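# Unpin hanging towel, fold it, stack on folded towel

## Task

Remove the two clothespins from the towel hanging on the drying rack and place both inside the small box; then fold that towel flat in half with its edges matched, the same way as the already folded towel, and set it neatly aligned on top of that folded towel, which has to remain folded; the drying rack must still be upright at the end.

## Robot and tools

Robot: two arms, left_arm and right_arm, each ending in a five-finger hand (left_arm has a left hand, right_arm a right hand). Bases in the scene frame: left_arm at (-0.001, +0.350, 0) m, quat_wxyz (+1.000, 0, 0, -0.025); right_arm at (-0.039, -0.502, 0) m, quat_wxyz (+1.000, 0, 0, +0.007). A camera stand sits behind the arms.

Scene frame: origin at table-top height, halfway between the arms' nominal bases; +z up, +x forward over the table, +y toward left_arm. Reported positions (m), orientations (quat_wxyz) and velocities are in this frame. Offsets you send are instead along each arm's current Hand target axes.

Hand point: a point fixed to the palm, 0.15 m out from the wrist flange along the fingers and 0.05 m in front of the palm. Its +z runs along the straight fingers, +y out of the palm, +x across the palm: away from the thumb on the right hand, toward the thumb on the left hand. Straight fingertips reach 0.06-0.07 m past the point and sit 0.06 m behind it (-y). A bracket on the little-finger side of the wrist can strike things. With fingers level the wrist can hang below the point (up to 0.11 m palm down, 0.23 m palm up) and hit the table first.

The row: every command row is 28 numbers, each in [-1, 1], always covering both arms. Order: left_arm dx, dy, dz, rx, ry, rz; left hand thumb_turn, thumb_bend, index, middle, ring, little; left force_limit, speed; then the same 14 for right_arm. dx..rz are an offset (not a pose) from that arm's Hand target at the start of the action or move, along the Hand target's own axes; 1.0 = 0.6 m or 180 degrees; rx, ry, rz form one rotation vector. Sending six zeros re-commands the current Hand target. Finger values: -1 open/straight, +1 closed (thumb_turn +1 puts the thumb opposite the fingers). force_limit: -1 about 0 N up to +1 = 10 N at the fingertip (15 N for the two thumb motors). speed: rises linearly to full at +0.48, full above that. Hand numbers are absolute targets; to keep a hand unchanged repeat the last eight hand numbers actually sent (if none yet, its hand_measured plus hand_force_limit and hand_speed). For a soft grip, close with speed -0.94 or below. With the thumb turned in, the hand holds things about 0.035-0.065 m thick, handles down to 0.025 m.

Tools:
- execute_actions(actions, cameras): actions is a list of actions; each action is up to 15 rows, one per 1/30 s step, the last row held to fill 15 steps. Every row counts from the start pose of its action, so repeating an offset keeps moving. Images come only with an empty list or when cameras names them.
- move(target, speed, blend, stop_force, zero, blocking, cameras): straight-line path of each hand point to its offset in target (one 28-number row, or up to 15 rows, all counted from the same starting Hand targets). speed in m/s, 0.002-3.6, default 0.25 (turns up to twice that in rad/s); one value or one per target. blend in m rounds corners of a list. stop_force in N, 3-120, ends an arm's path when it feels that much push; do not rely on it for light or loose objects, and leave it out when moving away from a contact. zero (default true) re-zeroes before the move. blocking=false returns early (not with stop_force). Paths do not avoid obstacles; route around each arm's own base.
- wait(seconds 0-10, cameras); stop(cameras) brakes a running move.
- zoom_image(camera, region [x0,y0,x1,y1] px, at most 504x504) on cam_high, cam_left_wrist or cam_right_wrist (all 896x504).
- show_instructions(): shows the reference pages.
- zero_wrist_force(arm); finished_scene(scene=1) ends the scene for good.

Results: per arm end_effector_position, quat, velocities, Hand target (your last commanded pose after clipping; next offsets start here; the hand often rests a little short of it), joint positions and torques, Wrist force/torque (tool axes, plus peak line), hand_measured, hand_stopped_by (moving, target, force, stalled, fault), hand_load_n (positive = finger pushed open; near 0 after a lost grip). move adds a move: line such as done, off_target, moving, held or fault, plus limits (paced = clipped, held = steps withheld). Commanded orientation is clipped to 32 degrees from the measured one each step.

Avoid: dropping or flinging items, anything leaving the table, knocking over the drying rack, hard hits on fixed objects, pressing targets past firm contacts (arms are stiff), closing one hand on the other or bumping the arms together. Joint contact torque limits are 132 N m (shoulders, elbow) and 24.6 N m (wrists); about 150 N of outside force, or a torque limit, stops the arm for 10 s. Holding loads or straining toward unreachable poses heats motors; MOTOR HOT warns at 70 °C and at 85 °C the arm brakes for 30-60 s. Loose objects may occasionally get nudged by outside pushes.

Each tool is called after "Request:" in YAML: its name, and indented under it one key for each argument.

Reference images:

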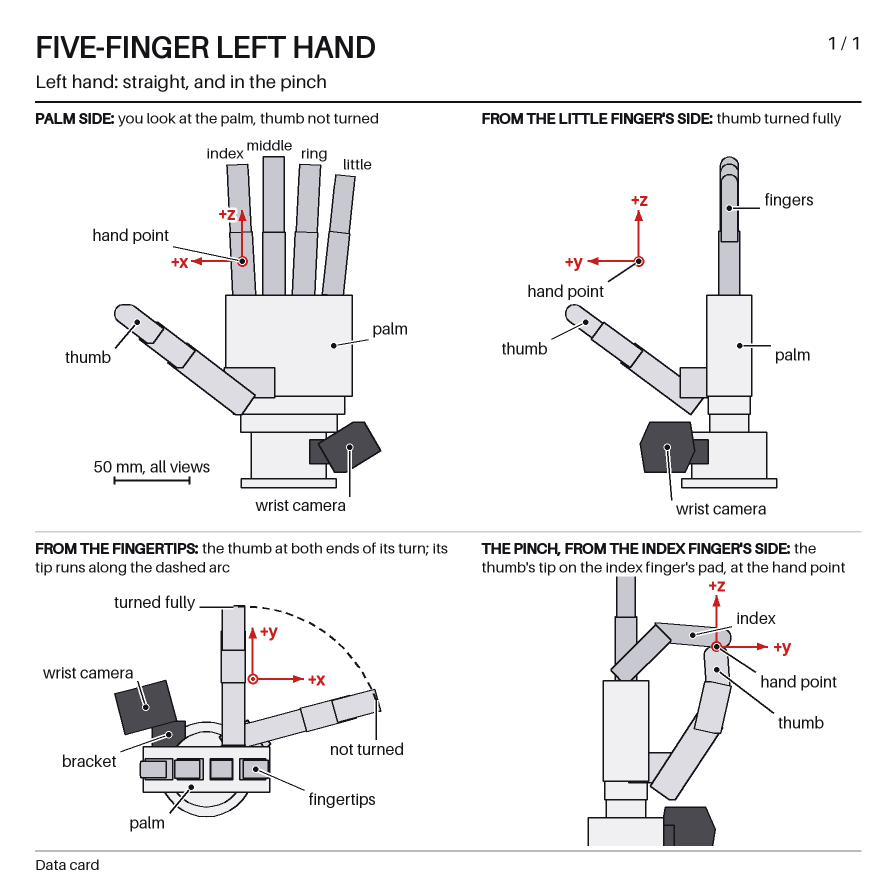

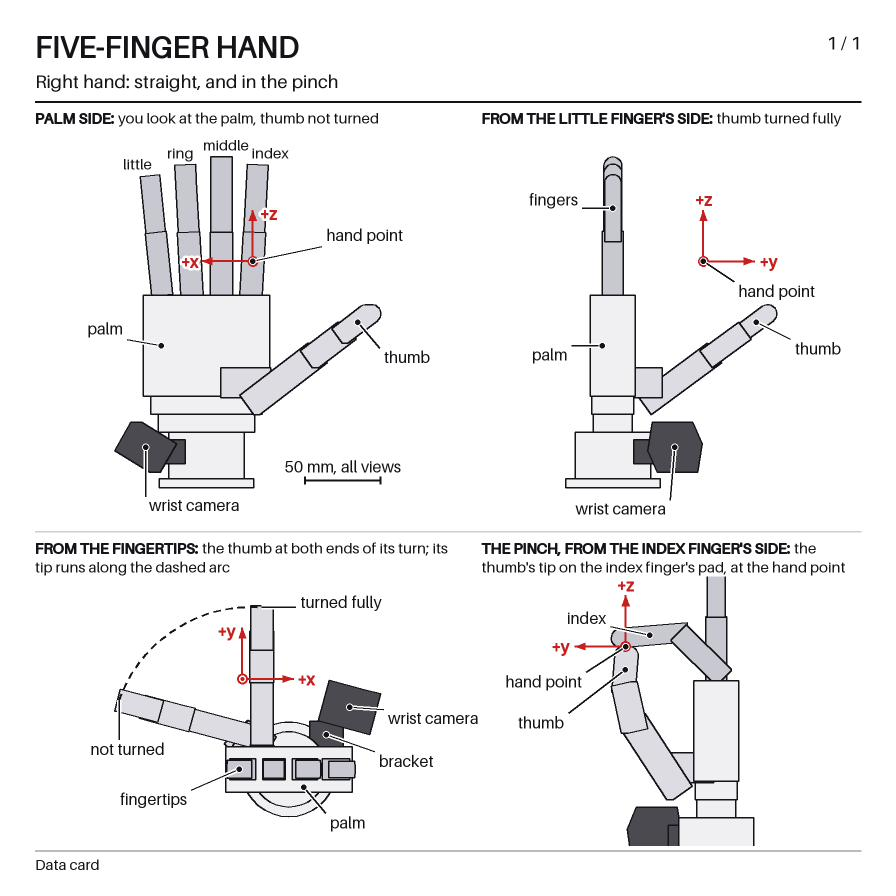

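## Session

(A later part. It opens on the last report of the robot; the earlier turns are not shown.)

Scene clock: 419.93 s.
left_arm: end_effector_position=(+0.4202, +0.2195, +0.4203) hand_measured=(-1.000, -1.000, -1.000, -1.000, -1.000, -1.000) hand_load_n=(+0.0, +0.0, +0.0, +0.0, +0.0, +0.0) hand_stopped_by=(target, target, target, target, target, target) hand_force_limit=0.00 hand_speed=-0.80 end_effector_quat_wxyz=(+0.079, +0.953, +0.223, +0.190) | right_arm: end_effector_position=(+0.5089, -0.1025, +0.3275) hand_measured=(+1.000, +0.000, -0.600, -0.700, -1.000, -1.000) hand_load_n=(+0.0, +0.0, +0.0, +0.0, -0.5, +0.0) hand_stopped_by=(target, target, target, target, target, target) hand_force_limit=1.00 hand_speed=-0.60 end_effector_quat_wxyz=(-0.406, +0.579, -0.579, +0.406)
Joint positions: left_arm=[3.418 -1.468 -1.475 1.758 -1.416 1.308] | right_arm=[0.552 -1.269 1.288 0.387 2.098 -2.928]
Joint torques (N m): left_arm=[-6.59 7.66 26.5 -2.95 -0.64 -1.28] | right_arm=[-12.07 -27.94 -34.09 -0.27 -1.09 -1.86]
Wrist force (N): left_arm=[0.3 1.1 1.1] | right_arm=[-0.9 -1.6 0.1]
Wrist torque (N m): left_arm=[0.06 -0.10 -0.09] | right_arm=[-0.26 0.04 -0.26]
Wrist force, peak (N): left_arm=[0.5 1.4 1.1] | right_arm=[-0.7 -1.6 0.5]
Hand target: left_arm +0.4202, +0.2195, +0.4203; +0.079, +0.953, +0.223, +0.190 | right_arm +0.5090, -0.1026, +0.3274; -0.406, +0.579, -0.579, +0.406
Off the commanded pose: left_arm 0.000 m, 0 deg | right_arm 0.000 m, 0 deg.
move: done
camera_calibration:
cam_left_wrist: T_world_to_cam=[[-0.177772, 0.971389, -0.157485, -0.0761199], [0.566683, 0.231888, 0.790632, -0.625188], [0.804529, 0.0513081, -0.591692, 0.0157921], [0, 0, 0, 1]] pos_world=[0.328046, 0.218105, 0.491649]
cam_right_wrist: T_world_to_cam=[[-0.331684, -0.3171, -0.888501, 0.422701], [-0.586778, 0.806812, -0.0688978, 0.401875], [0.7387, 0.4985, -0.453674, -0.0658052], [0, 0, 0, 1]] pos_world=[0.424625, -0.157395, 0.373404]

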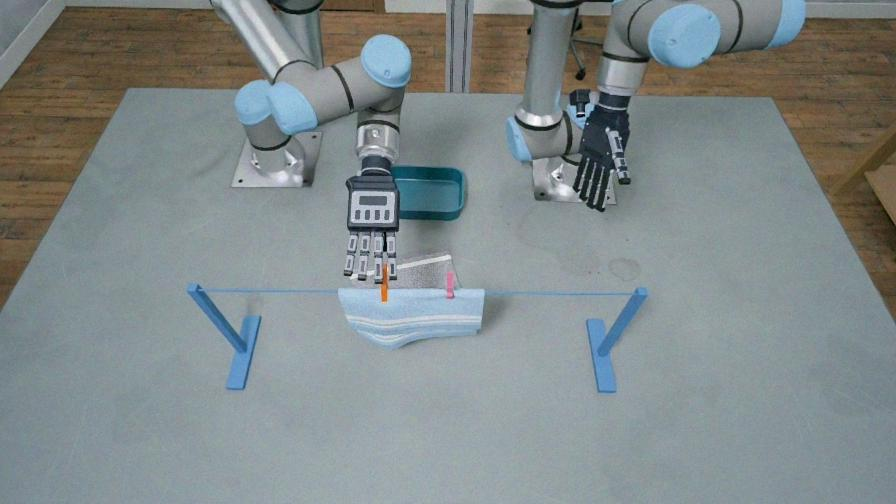

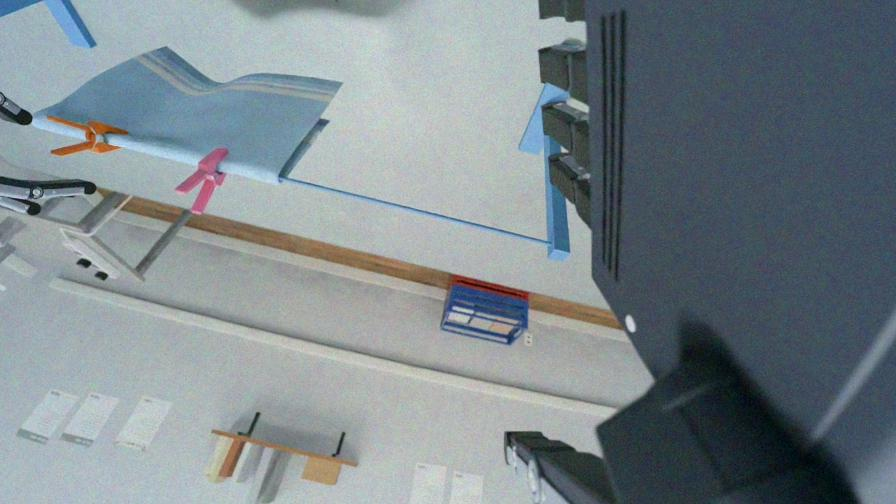

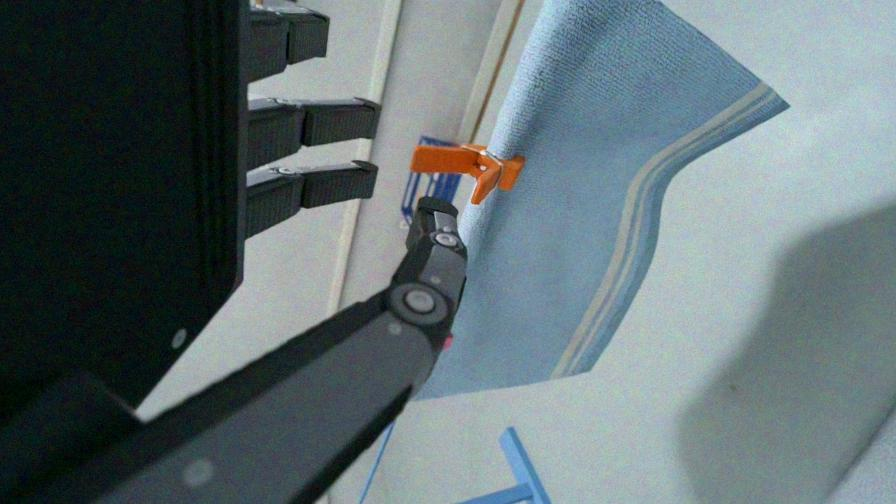

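Request:
move:
  target:
    - [0,0,0,0,0,0,-1,-1,-1,-1,-1,-1,0,-0.8,0,0.0268,-0.0009,0.0833,0,0,1,-0.1,-0.7,-0.7,-1,-1,1,-0.5]
    - [0,0,0,0,0,0,-1,-1,-1,-1,-1,-1,0,-0.8,0,0.0014,0.0688,0.0833,0,0,1,-0.1,-0.7,-0.7,-1,-1,1,-0.5]
  speed: 0.04
  cameras: ["cam_left_wrist","cam_right_wrist"]

Request:
zoom_image:
  camera: "cam_right_wrist"
  region: [340, 80, 660, 340]

Request:
zoom_image:
  camera: "cam_left_wrist"
  region: [0, 80, 180, 230]

Scene clock: 433.73 s.
left_arm: end_effector_position=(+0.4202, +0.2195, +0.4203) hand_measured=(-1.000, -1.000, -1.000, -1.000, -1.000, -1.000) hand_load_n=(+0.0, +0.0, +0.0, +0.0, +0.0, +0.0) hand_stopped_by=(target, target, target, target, target, target) hand_force_limit=0.00 hand_speed=-0.80 end_effector_quat_wxyz=(+0.079, +0.953, +0.223, +0.190) | right_arm: end_effector_position=(+0.5476, -0.1027, +0.3125) hand_measured=(+1.000, -0.100, -0.700, -0.700, -1.000, -1.000) hand_load_n=(+0.0, +0.0, +0.0, +0.0, +0.0, +0.0) hand_stopped_by=(target, target, target, target, target, target) hand_force_limit=1.00 hand_speed=-0.50 end_effector_quat_wxyz=(-0.478, +0.521, -0.521, +0.478)
Joint positions: left_arm=[3.418 -1.468 -1.475 1.758 -1.416 1.308] | right_arm=[0.541 -1.305 1.509 -0.102 2.123 -3.088]
Joint torques (N m): left_arm=[-5.82 8.23 27.49 -2.78 -0.64 -1.08] | right_arm=[10.26 -45.18 -15.75 -1.53 1.28 -1.14]
Wrist force (N): left_arm=[0.4 1.1 0.9] | right_arm=[-0.6 -1.8 0.1]
Wrist torque (N m): left_arm=[0.07 -0.12 -0.08] | right_arm=[-0.31 -0.04 -0.09]
Wrist force, peak (N): left_arm=[0.2 1.3 1.2] | right_arm=[-0.7 -3.5 -2.1]
Hand target: left_arm +0.4202, +0.2195, +0.4203; +0.079, +0.953, +0.223, +0.190 | right_arm +0.5475, -0.1026, +0.3125; -0.478, +0.521, -0.521, +0.478
Off the commanded pose: left_arm 0.000 m, 0 deg | right_arm 0.000 m, 0 deg.
move: done
camera_calibration:
cam_left_wrist: T_world_to_cam=[[-0.177772, 0.971389, -0.157485, -0.0761199], [0.566683, 0.231888, 0.790632, -0.625188], [0.804529, 0.0513081, -0.591692, 0.0157921], [0, 0, 0, 1]] pos_world=[0.328046, 0.218105, 0.491649]
cam_right_wrist: T_world_to_cam=[[-0.0908855, -0.317622, -0.943852, 0.307517], [-0.548891, 0.806792, -0.218645, 0.449765], [0.830938, 0.4982, -0.247665, -0.215975], [0, 0, 0, 1]] pos_world=[0.454283, -0.157594, 0.3351]
Images, in order (width x height): cam_left_wrist 896x504, cam_right_wrist 896x504.

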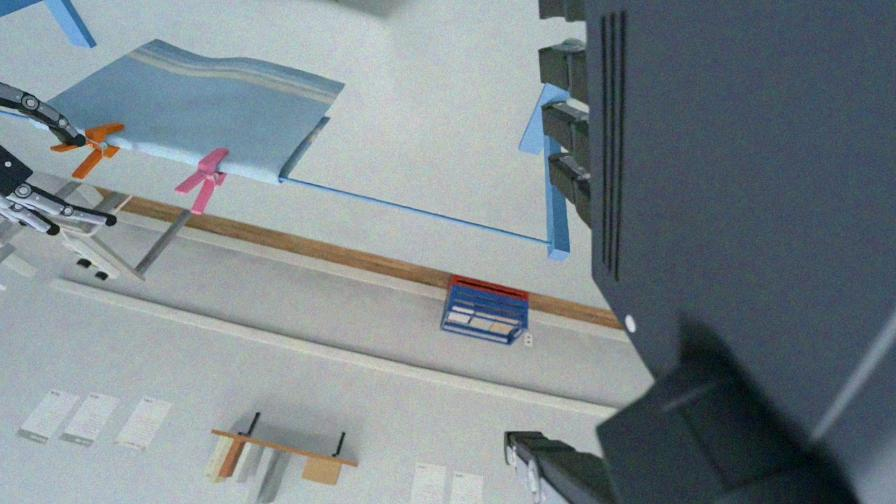

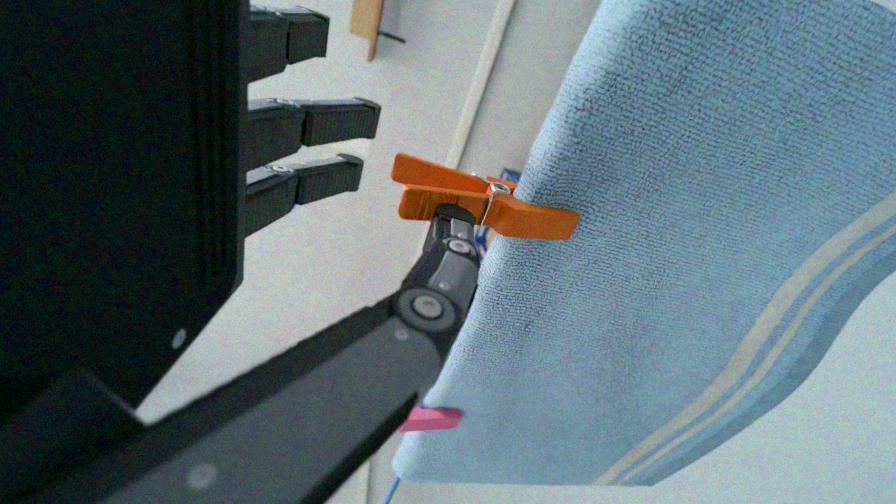

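Scaled by 1.575 from the camera's 896x504 image, which has a finer 1280x720 frame.

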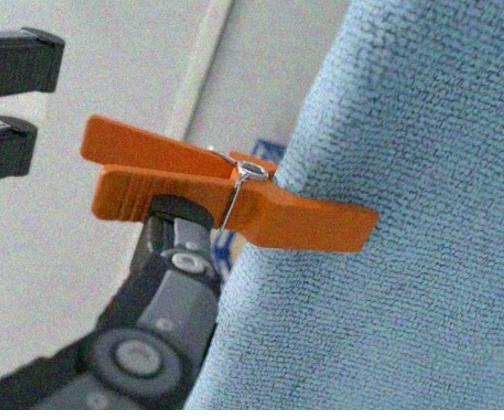

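Scaled by 2.800 from the camera's 896x504 image, which has a finer 1280x720 frame.

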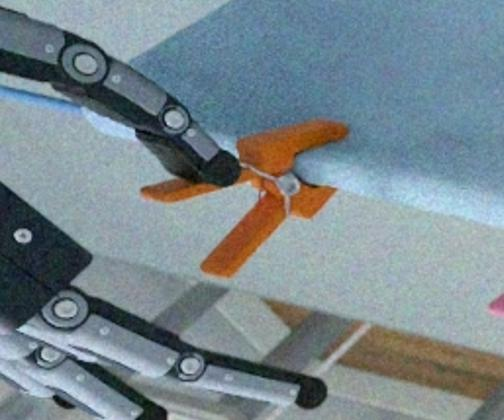

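Request:
move:
  target:
    - [0,0,0,0,0,0,-1,-1,-1,-1,-1,-1,0,-0.8,0,0.0025,-0.0291,0,0,0,1,-0.1,-0.7,-0.7,-1,-1,1,-0.5]
    - [0,0,0,0,0,0,-1,-1,-1,-1,-1,-1,0,-0.8,0,-0.0156,-0.0306,0,0,0,1,-0.1,-0.7,-0.7,-1,-1,1,-0.5]
    - [0,0,0,0,0,0,-1,-1,-1,-1,-1,-1,0,-0.8,0,-0.017,-0.014,0,0,0,1,-0.1,-0.7,-0.5,-1,-1,1,-0.5]
  speed: 0.04
  cameras: ["cam_left_wrist","cam_right_wrist"]

Request:
zoom_image:
  camera: "cam_right_wrist"
  region: [340, 80, 660, 340]

Request:
zoom_image:
  camera: "cam_left_wrist"
  region: [0, 80, 180, 230]

Scene clock: 445.87 s.
left_arm: end_effector_position=(+0.4202, +0.2195, +0.4203) hand_measured=(-1.000, -1.000, -1.000, -1.000, -1.000, -1.000) hand_load_n=(+0.0, +0.0, +0.0, +0.0, +0.0, +0.0) hand_stopped_by=(target, target, target, target, target, target) hand_force_limit=0.00 hand_speed=-0.80 end_effector_quat_wxyz=(+0.079, +0.953, +0.223, +0.190) | right_arm: end_effector_position=(+0.5400, -0.1026, +0.3234) hand_measured=(+1.000, -0.100, -0.700, -0.500, -1.000, -1.000) hand_load_n=(+0.0, +0.5, +0.0, +0.0, +0.0, +0.0) hand_stopped_by=(target, target, target, target, target, target) hand_force_limit=1.00 hand_speed=-0.50 end_effector_quat_wxyz=(-0.478, +0.521, -0.521, +0.478)
Joint positions: left_arm=[3.418 -1.468 -1.475 1.758 -1.416 1.308] | right_arm=[0.549 -1.323 1.503 -0.078 2.132 -3.087]
Joint torques (N m): left_arm=[-5.5 7.74 27.45 -2.46 -0.74 -1.3] | right_arm=[11.4 -44.29 -15.64 -3.13 1.62 1.72]
Wrist force (N): left_arm=[0.4 1.1 1.2] | right_arm=[-0.6 -1.6 0.1]
Wrist torque (N m): left_arm=[0.05 -0.12 -0.08] | right_arm=[-0.25 -0.03 -0.09]
Wrist force, peak (N): left_arm=[0.5 1.4 1.2] | right_arm=[-0.6 -2.3 0.1]
Hand target: left_arm +0.4202, +0.2195, +0.4203; +0.079, +0.953, +0.223, +0.190 | right_arm +0.5400, -0.1026, +0.3234; -0.478, +0.521, -0.521, +0.478
Off the commanded pose: left_arm 0.000 m, 0 deg | right_arm 0.000 m, 0 deg.
move: done
camera_calibration:
cam_left_wrist: T_world_to_cam=[[-0.177772, 0.971389, -0.157485, -0.0761199], [0.566683, 0.231888, 0.790632, -0.625188], [0.804529, 0.0513081, -0.591692, 0.0157921], [0, 0, 0, 1]] pos_world=[0.328046, 0.218105, 0.491649]
cam_right_wrist: T_world_to_cam=[[-0.0907803, -0.31756, -0.943883, 0.31712], [-0.54894, 0.806762, -0.218631, 0.447909], [0.830917, 0.498288, -0.247559, -0.207023], [0, 0, 0, 1]] pos_world=[0.446682, -0.157494, 0.346001]
Images, in order (width x height): cam_left_wrist 896x504, cam_right_wrist 896x504.

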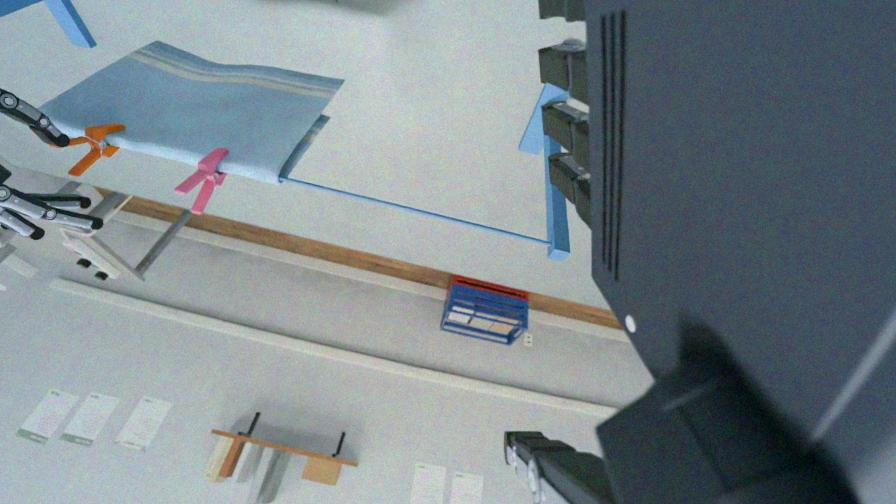

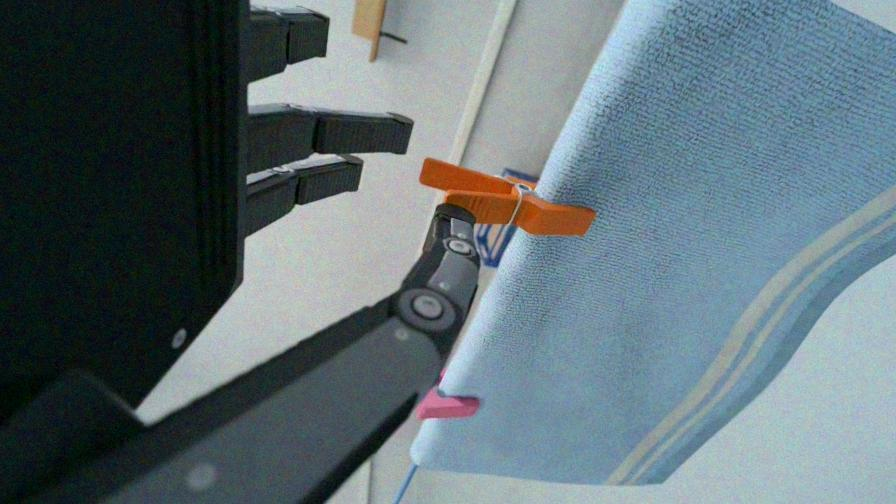

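Scaled by 1.575 from the camera's 896x504 image, which has a finer 1280x720 frame.

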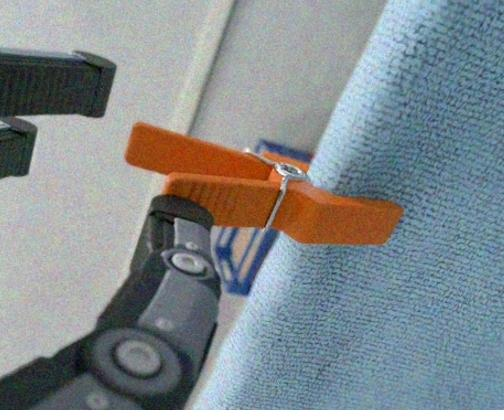

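Scaled by 2.800 from the camera's 896x504 image, which has a finer 1280x720 frame.

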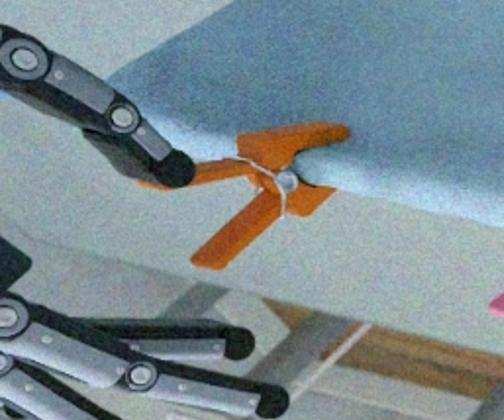

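Request:
move:
  target: [0,0,0,0,0,0,-1,-1,-1,-1,-1,-1,0,-0.8,0,0,0,0,0,0,1,-0.1,-0.7,-0.05,-1,-1,0.5,-0.7]
  speed: 0.04
  cameras: ["cam_left_wrist","cam_right_wrist"]

Request:
zoom_image:
  camera: "cam_right_wrist"
  region: [340, 80, 660, 340]

Request:
zoom_image:
  camera: "cam_left_wrist"
  region: [0, 80, 180, 230]

Scene clock: 451.63 s.
left_arm: end_effector_position=(+0.4202, +0.2195, +0.4203) hand_measured=(-1.000, -1.000, -1.000, -1.000, -1.000, -1.000) hand_load_n=(+0.0, +0.0, +0.0, +0.5, +0.0, +0.0) hand_stopped_by=(target, target, target, target, target, target) hand_force_limit=0.00 hand_speed=-0.80 end_effector_quat_wxyz=(+0.079, +0.953, +0.223, +0.190) | right_arm: end_effector_position=(+0.5400, -0.1026, +0.3234) hand_measured=(+1.000, -0.102, -0.700, -0.146, -1.000, -1.000) hand_load_n=(+1.0, +5.5, +0.0, +8.0, +0.0, +0.0) hand_stopped_by=(target, target, target, force, target, target) hand_force_limit=0.50 hand_speed=-0.70 end_effector_quat_wxyz=(-0.478, +0.521, -0.521, +0.478)
Joint positions: left_arm=[3.418 -1.468 -1.475 1.758 -1.416 1.308] | right_arm=[0.549 -1.323 1.503 -0.078 2.132 -3.087]
Joint torques (N m): left_arm=[-7.29 9.51 29.07 -2.48 -0.96 -1.25] | right_arm=[11.38 -41.73 -17.26 -1.38 1.57 2.12]
Wrist force (N): left_arm=[0.4 1.2 0.9] | right_arm=[-0.7 -1.9 0.7]
Wrist torque (N m): left_arm=[0.09 -0.12 -0.09] | right_arm=[-0.26 -0.04 -0.11]
Wrist force, peak (N): left_arm=[0.4 1.4 1.1] | right_arm=[-0.6 -4.3 1.3]
Hand target: left_arm +0.4202, +0.2195, +0.4203; +0.079, +0.953, +0.223, +0.190 | right_arm +0.5400, -0.1026, +0.3234; -0.478, +0.521, -0.521, +0.478
Off the commanded pose: left_arm 0.000 m, 0 deg | right_arm 0.000 m, 0 deg.
move: done
camera_calibration:
cam_left_wrist: T_world_to_cam=[[-0.177772, 0.971389, -0.157485, -0.0761199], [0.566683, 0.231888, 0.790632, -0.625188], [0.804529, 0.0513081, -0.591692, 0.0157921], [0, 0, 0, 1]] pos_world=[0.328046, 0.218105, 0.491649]
cam_right_wrist: T_world_to_cam=[[-0.0907016, -0.317513, -0.943906, 0.317101], [-0.548922, 0.806773, -0.218637, 0.447904], [0.830938, 0.4983, -0.247465, -0.207063], [0, 0, 0, 1]] pos_world=[0.446682, -0.157494, 0.346001]
Images, in order (width x height): cam_left_wrist 896x504, cam_right_wrist 896x504.

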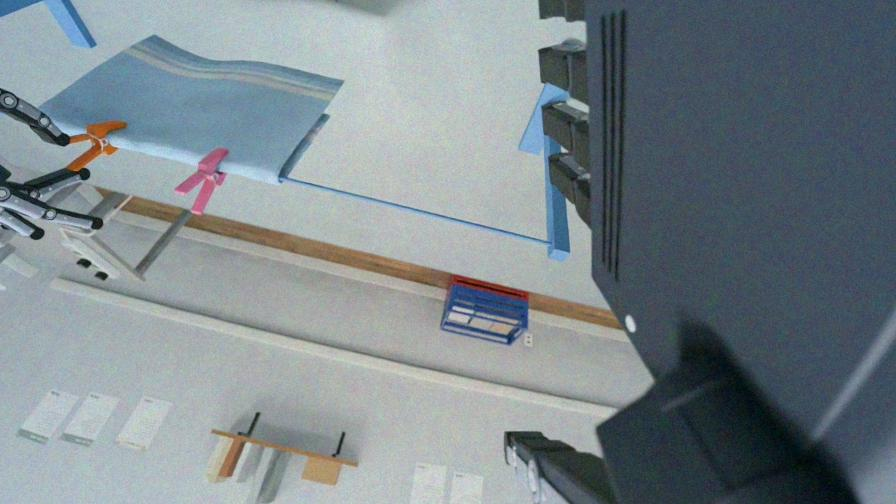

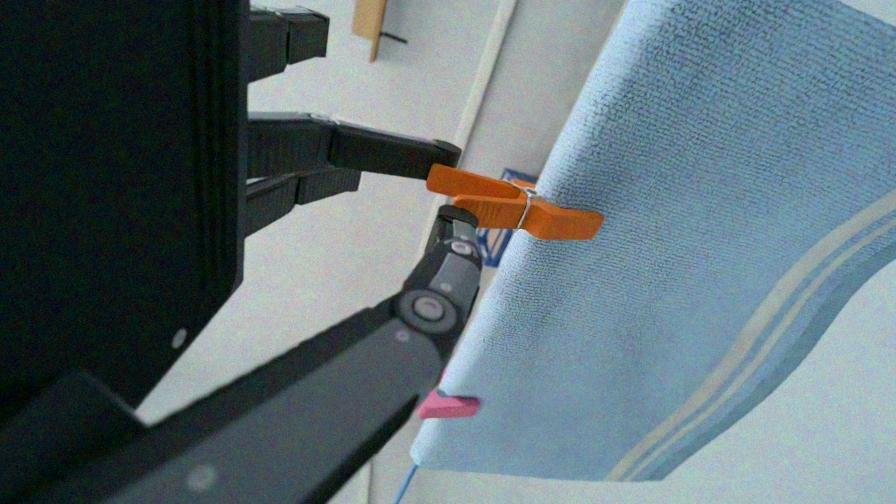

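Scaled by 1.575 from the camera's 896x504 image, which has a finer 1280x720 frame.

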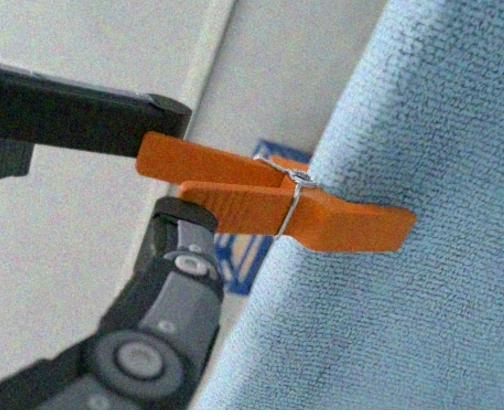

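Scaled by 2.800 from the camera's 896x504 image, which has a finer 1280x720 frame.

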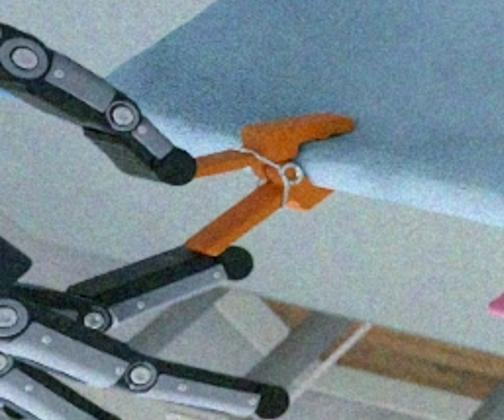

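Request:
move:
  target: [0,0,0,0,0,0,-1,-1,-1,-1,-1,-1,0,-0.8,0,0,0,0,0,0,1,-0.1,-0.7,0.0,-1,-1,1,-0.5]
  speed: 0.04
  cameras: ["cam_left_wrist","cam_right_wrist"]

Request:
zoom_image:
  camera: "cam_right_wrist"
  region: [340, 80, 660, 340]

Request:
zoom_image:
  camera: "cam_left_wrist"
  region: [0, 80, 180, 230]

Scene clock: 455.90 s.
left_arm: end_effector_position=(+0.4202, +0.2195, +0.4203) hand_measured=(-1.000, -1.000, -1.000, -1.000, -1.000, -1.000) hand_load_n=(+0.0, +0.0, +0.0, +0.0, +0.0, +0.0) hand_stopped_by=(target, target, target, target, target, target) hand_force_limit=0.00 hand_speed=-0.80 end_effector_quat_wxyz=(+0.079, +0.953, +0.223, +0.190) | right_arm: end_effector_position=(+0.5400, -0.1026, +0.3234) hand_measured=(+1.000, -0.100, -0.700, +0.000, -1.000, -1.000) hand_load_n=(+0.0, +0.0, +0.0, +0.0, +0.0, +0.0) hand_stopped_by=(target, target, target, target, target, target) hand_force_limit=1.00 hand_speed=-0.50 end_effector_quat_wxyz=(-0.478, +0.521, -0.521, +0.478)
Joint positions: left_arm=[3.418 -1.468 -1.475 1.758 -1.416 1.308] | right_arm=[0.549 -1.323 1.503 -0.078 2.132 -3.087]
Joint torques (N m): left_arm=[-7.14 9.05 26.87 -2.32 -0.74 -1.17] | right_arm=[10.32 -28.68 -24.28 0.13 -0.24 2.04]
Wrist force (N): left_arm=[0.3 1.2 0.8] | right_arm=[-0.5 -1.8 0.2]
Wrist torque (N m): left_arm=[0.10 -0.12 -0.09] | right_arm=[-0.27 -0.06 -0.09]
Wrist force, peak (N): left_arm=[0.3 1.5 0.9] | right_arm=[-0.5 -3.3 -0.8]
Hand target: left_arm +0.4202, +0.2195, +0.4203; +0.079, +0.953, +0.223, +0.190 | right_arm +0.5400, -0.1026, +0.3234; -0.478, +0.521, -0.521, +0.478
Off the commanded pose: left_arm 0.000 m, 0 deg | right_arm 0.000 m, 0 deg.
move: done
camera_calibration:
cam_left_wrist: T_world_to_cam=[[-0.177772, 0.971389, -0.157485, -0.0761199], [0.566683, 0.231888, 0.790632, -0.625188], [0.804529, 0.0513081, -0.591692, 0.0157921], [0, 0, 0, 1]] pos_world=[0.328046, 0.218105, 0.491649]
cam_right_wrist: T_world_to_cam=[[-0.0907803, -0.31756, -0.943883, 0.31712], [-0.54894, 0.806762, -0.218631, 0.447909], [0.830917, 0.498288, -0.247559, -0.207023], [0, 0, 0, 1]] pos_world=[0.446682, -0.157494, 0.346001]
Images, in order (width x height): cam_left_wrist 896x504, cam_right_wrist 896x504.

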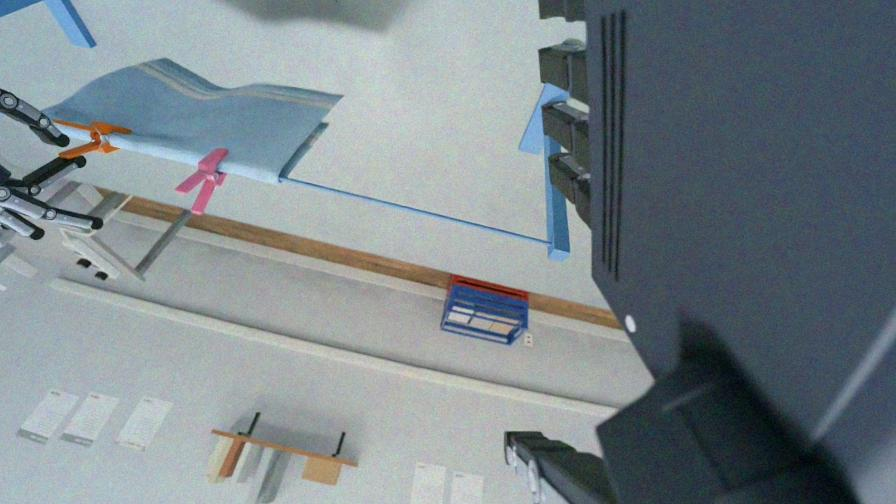

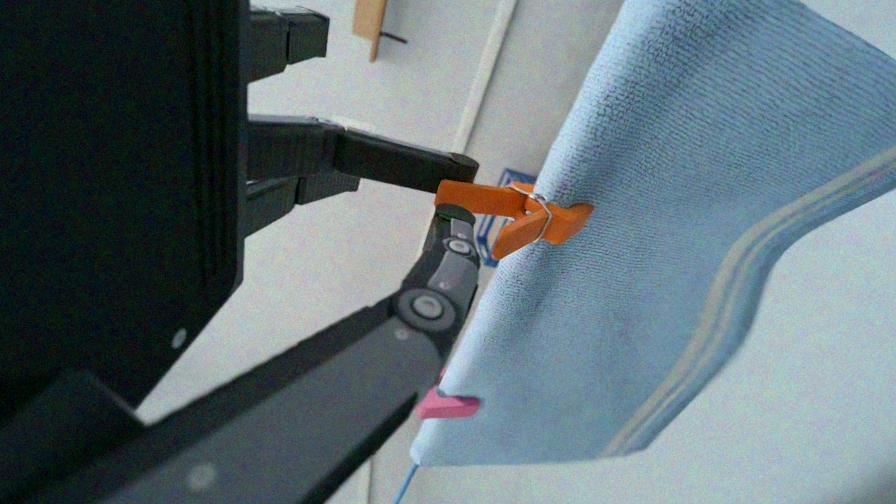

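Scaled by 1.575 from the camera's 896x504 image, which has a finer 1280x720 frame.

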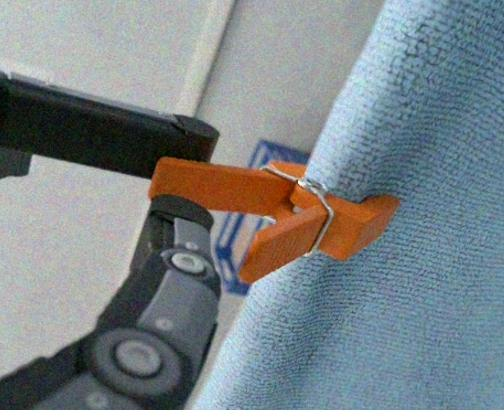

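Scaled by 2.800 from the camera's 896x504 image, which has a finer 1280x720 frame.

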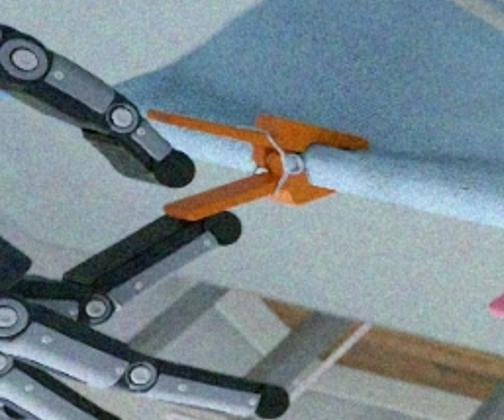

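Request:
move:
  target:
    - [0,0,0,0,0,0,-1,-1,-1,-1,-1,-1,0,-0.8,0,0,0,0,0,0,1,-0.1,-0.7,-0.7,-1,-1,1,0]
    - [0,0,0,0,0,0,-1,-1,-1,-1,-1,-1,0,-0.8,0,0.0051,-0.0581,0,0,0,1,-0.1,-0.7,-0.7,-1,-1,1,0]
    - [0,0,0,0,0,0,-1,-1,-1,-1,-1,-1,0,-0.8,0,0.0235,-0.0598,0,0,0,1,-0.1,-0.7,-0.7,-1,-1,1,0]
    - [0,0,0,0,0,0,-1,-1,-1,-1,-1,-1,0,-0.8,0,0.017,0.014,0,0,0,1,-0.1,-0.7,-0.7,-1,-1,1,0]
    - [0,0,0,0,0,0,-1,-1,-1,-1,-1,-1,0,-0.8,0,0.0122,0.0111,0,0,0,1,-0.1,-0.7,-0.5,-1,-1,1,0]
  speed: 0.04
  cameras: ["cam_left_wrist","cam_right_wrist"]

Request:
zoom_image:
  camera: "cam_right_wrist"
  region: [340, 80, 660, 340]

Request:
zoom_image:
  camera: "cam_left_wrist"
  region: [0, 80, 180, 230]

Scene clock: 469.20 s.
left_arm: end_effector_position=(+0.4202, +0.2195, +0.4203) hand_measured=(-1.000, -1.000, -1.000, -1.000, -1.000, -1.000) hand_load_n=(+0.0, +0.0, +0.0, +0.0, +0.0, +0.0) hand_stopped_by=(target, target, target, target, target, target) hand_force_limit=0.00 hand_speed=-0.80 end_effector_quat_wxyz=(+0.079, +0.953, +0.223, +0.190) | right_arm: end_effector_position=(+0.5460, -0.1026, +0.3155) hand_measured=(+1.000, -0.100, -0.700, -0.500, -1.000, -1.000) hand_load_n=(+0.0, +0.0, +0.0, +0.0, +0.0, +0.0) hand_stopped_by=(target, target, target, target, target, target) hand_force_limit=1.00 hand_speed=0.00 end_effector_quat_wxyz=(-0.478, +0.521, -0.521, +0.478)
Joint positions: left_arm=[3.418 -1.468 -1.475 1.758 -1.416 1.308] | right_arm=[0.543 -1.309 1.506 -0.095 2.125 -3.088]
Joint torques (N m): left_arm=[-4.66 7.82 29.49 -1.98 -0.52 -1.26] | right_arm=[0.37 -25.2 -16.06 -2.7 -0.8 2.4]
Wrist force (N): left_arm=[0.5 1.3 1.0] | right_arm=[-0.5 -1.7 0.2]
Wrist torque (N m): left_arm=[0.10 -0.14 -0.09] | right_arm=[-0.27 -0.06 -0.10]
Wrist force, peak (N): left_arm=[0.5 1.3 1.2] | right_arm=[-0.8 -2.3 -0.1]
Hand target: left_arm +0.4202, +0.2195, +0.4203; +0.079, +0.953, +0.223, +0.190 | right_arm +0.5460, -0.1026, +0.3155; -0.478, +0.521, -0.521, +0.478
Off the commanded pose: left_arm 0.000 m, 0 deg | right_arm 0.000 m, 0 deg.
move: done
camera_calibration:
cam_left_wrist: T_world_to_cam=[[-0.177772, 0.971389, -0.157485, -0.0761199], [0.566683, 0.231888, 0.790632, -0.625188], [0.804529, 0.0513081, -0.591692, 0.0157921], [0, 0, 0, 1]] pos_world=[0.328046, 0.218105, 0.491649]
cam_right_wrist: T_world_to_cam=[[-0.0906701, -0.317505, -0.943912, 0.310271], [-0.54899, 0.80673, -0.218626, 0.449512], [0.830896, 0.498375, -0.247453, -0.213952], [0, 0, 0, 1]] pos_world=[0.452682, -0.157494, 0.338201]
Images, in order (width x height): cam_left_wrist 896x504, cam_right_wrist 896x504.

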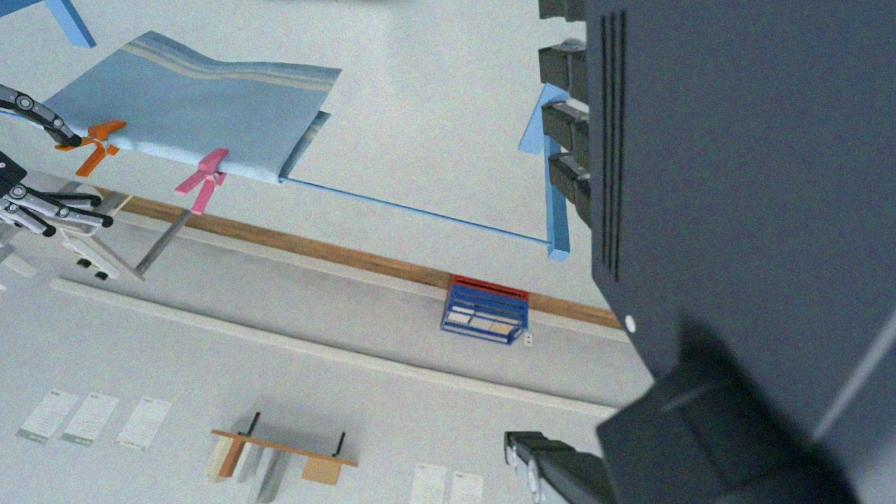

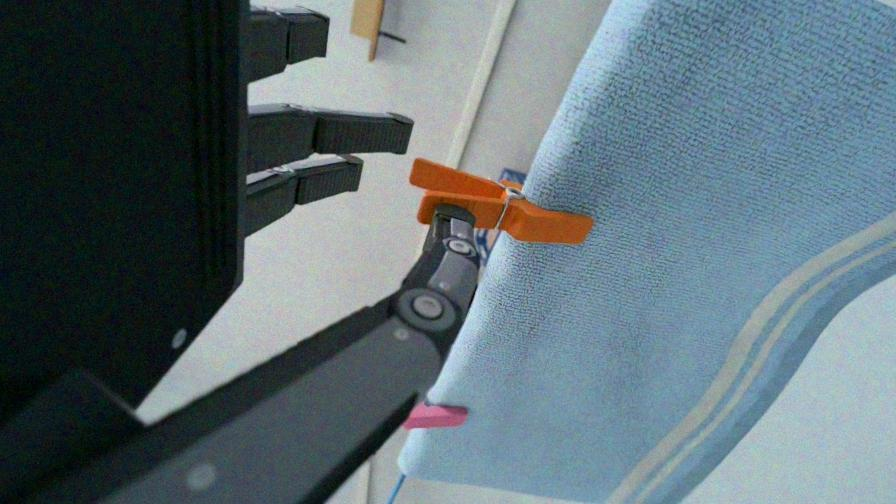

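Scaled by 1.575 from the camera's 896x504 image, which has a finer 1280x720 frame.

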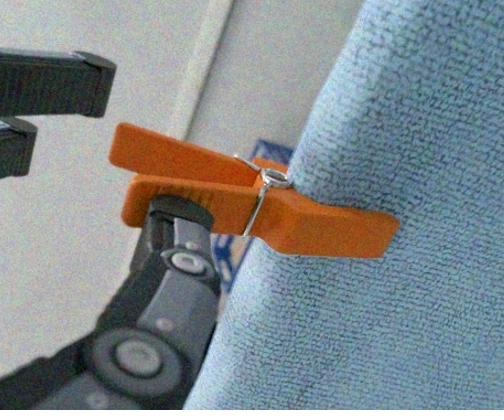

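Scaled by 2.800 from the camera's 896x504 image, which has a finer 1280x720 frame.

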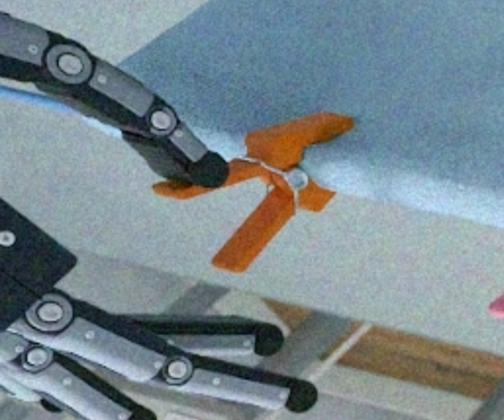

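Request:
move:
  target: [0,0,0,0,0,0,-1,-1,-1,-1,-1,-1,0,-0.8,0,0,0,0,0,0,1,-0.1,-0.7,-0.05,-1,-1,1,-0.8]
  speed: 0.04
  cameras: ["cam_left_wrist","cam_right_wrist"]

Request:
zoom_image:
  camera: "cam_right_wrist"
  region: [340, 80, 660, 340]

Request:
zoom_image:
  camera: "cam_left_wrist"
  region: [0, 80, 180, 230]

Scene clock: 474.67 s.
left_arm: end_effector_position=(+0.4202, +0.2195, +0.4203) hand_measured=(-1.000, -1.000, -1.000, -1.000, -1.000, -1.000) hand_load_n=(+0.0, +0.0, +0.0, +0.0, +0.0, +0.0) hand_stopped_by=(target, target, target, target, target, target) hand_force_limit=0.00 hand_speed=-0.80 end_effector_quat_wxyz=(+0.079, +0.953, +0.223, +0.190) | right_arm: end_effector_position=(+0.5460, -0.1026, +0.3156) hand_measured=(+1.000, -0.102, -0.700, -0.172, -1.000, -1.000) hand_load_n=(+1.5, +6.5, +0.0, +10.0, +0.0, +0.0) hand_stopped_by=(target, target, target, force, target, target) hand_force_limit=1.00 hand_speed=-0.80 end_effector_quat_wxyz=(-0.478, +0.521, -0.521, +0.478)
Joint positions: left_arm=[3.418 -1.468 -1.475 1.758 -1.416 1.308] | right_arm=[0.543 -1.309 1.506 -0.095 2.125 -3.088]
Joint torques (N m): left_arm=[-4.67 9.93 27.17 -1.9 -0.5 -1.09] | right_arm=[-9.49 -25.53 -16.21 -0.38 -0.7 2.37]
Wrist force (N): left_arm=[0.5 1.0 0.9] | right_arm=[-0.4 -7.8 1.9]
Wrist torque (N m): left_arm=[0.05 -0.14 -0.08] | right_arm=[-0.23 -0.06 -0.23]
Wrist force, peak (N): left_arm=[0.7 1.4 0.8] | right_arm=[-0.4 -8.2 2.2]
Hand target: left_arm +0.4202, +0.2195, +0.4203; +0.079, +0.953, +0.223, +0.190 | right_arm +0.5460, -0.1026, +0.3155; -0.478, +0.521, -0.521, +0.478
Off the commanded pose: left_arm 0.000 m, 0 deg | right_arm 0.000 m, 0 deg.
move: done
camera_calibration:
cam_left_wrist: T_world_to_cam=[[-0.177772, 0.971389, -0.157485, -0.0761199], [0.566683, 0.231888, 0.790632, -0.625188], [0.804529, 0.0513081, -0.591692, 0.0157921], [0, 0, 0, 1]] pos_world=[0.328046, 0.218105, 0.491649]
cam_right_wrist: T_world_to_cam=[[-0.0907016, -0.317513, -0.943906, 0.310282], [-0.548922, 0.806773, -0.218637, 0.449492], [0.830938, 0.4983, -0.247465, -0.213978], [0, 0, 0, 1]] pos_world=[0.452682, -0.157494, 0.338201]
Images, in order (width x height): cam_left_wrist 896x504, cam_right_wrist 896x504.

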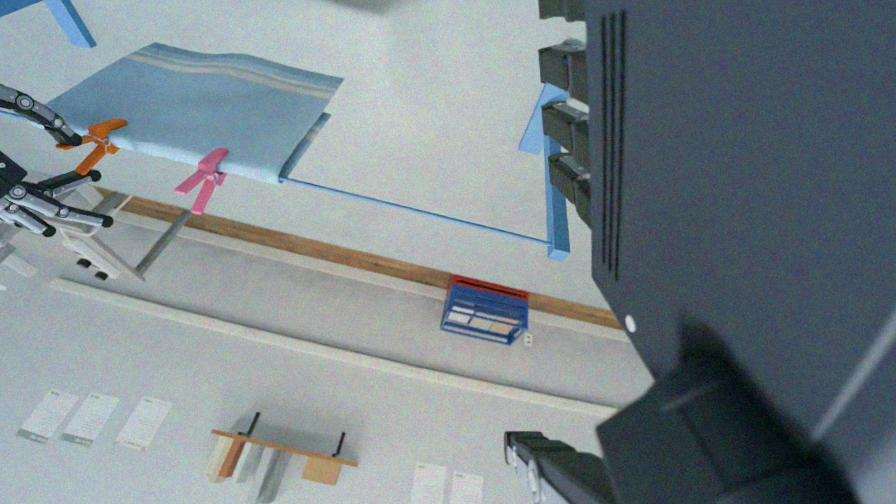

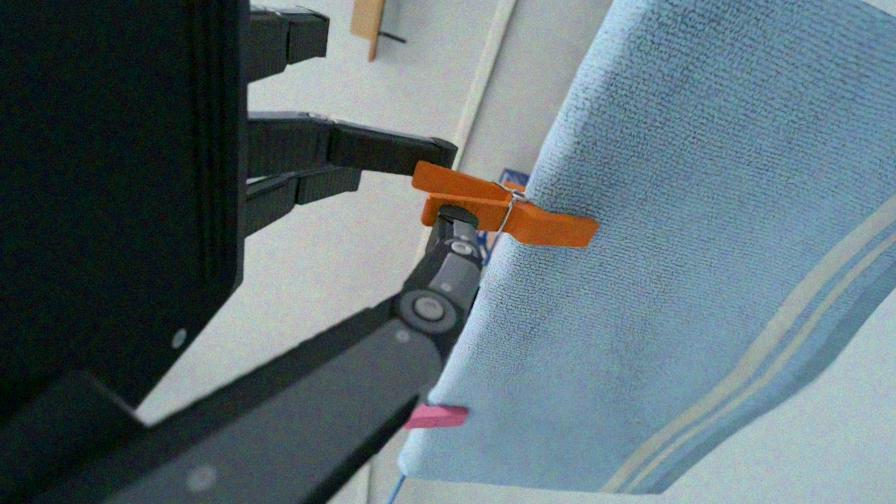

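Scaled by 1.575 from the camera's 896x504 image, which has a finer 1280x720 frame.

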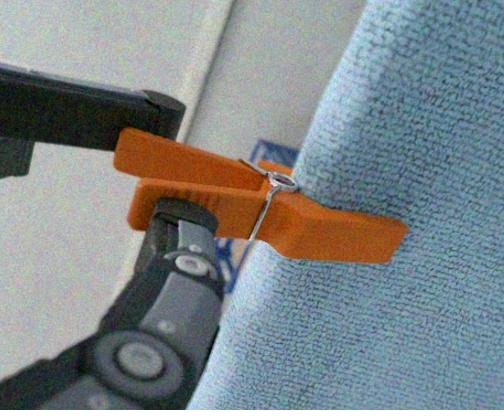

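Scaled by 2.800 from the camera's 896x504 image, which has a finer 1280x720 frame.

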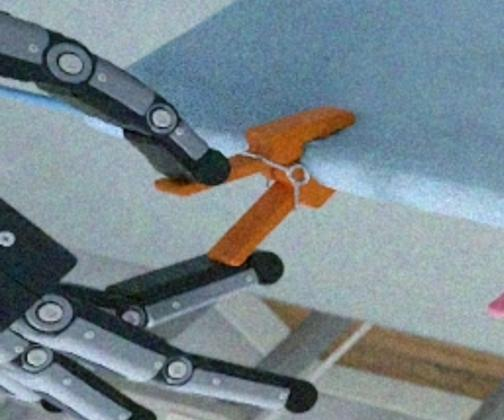

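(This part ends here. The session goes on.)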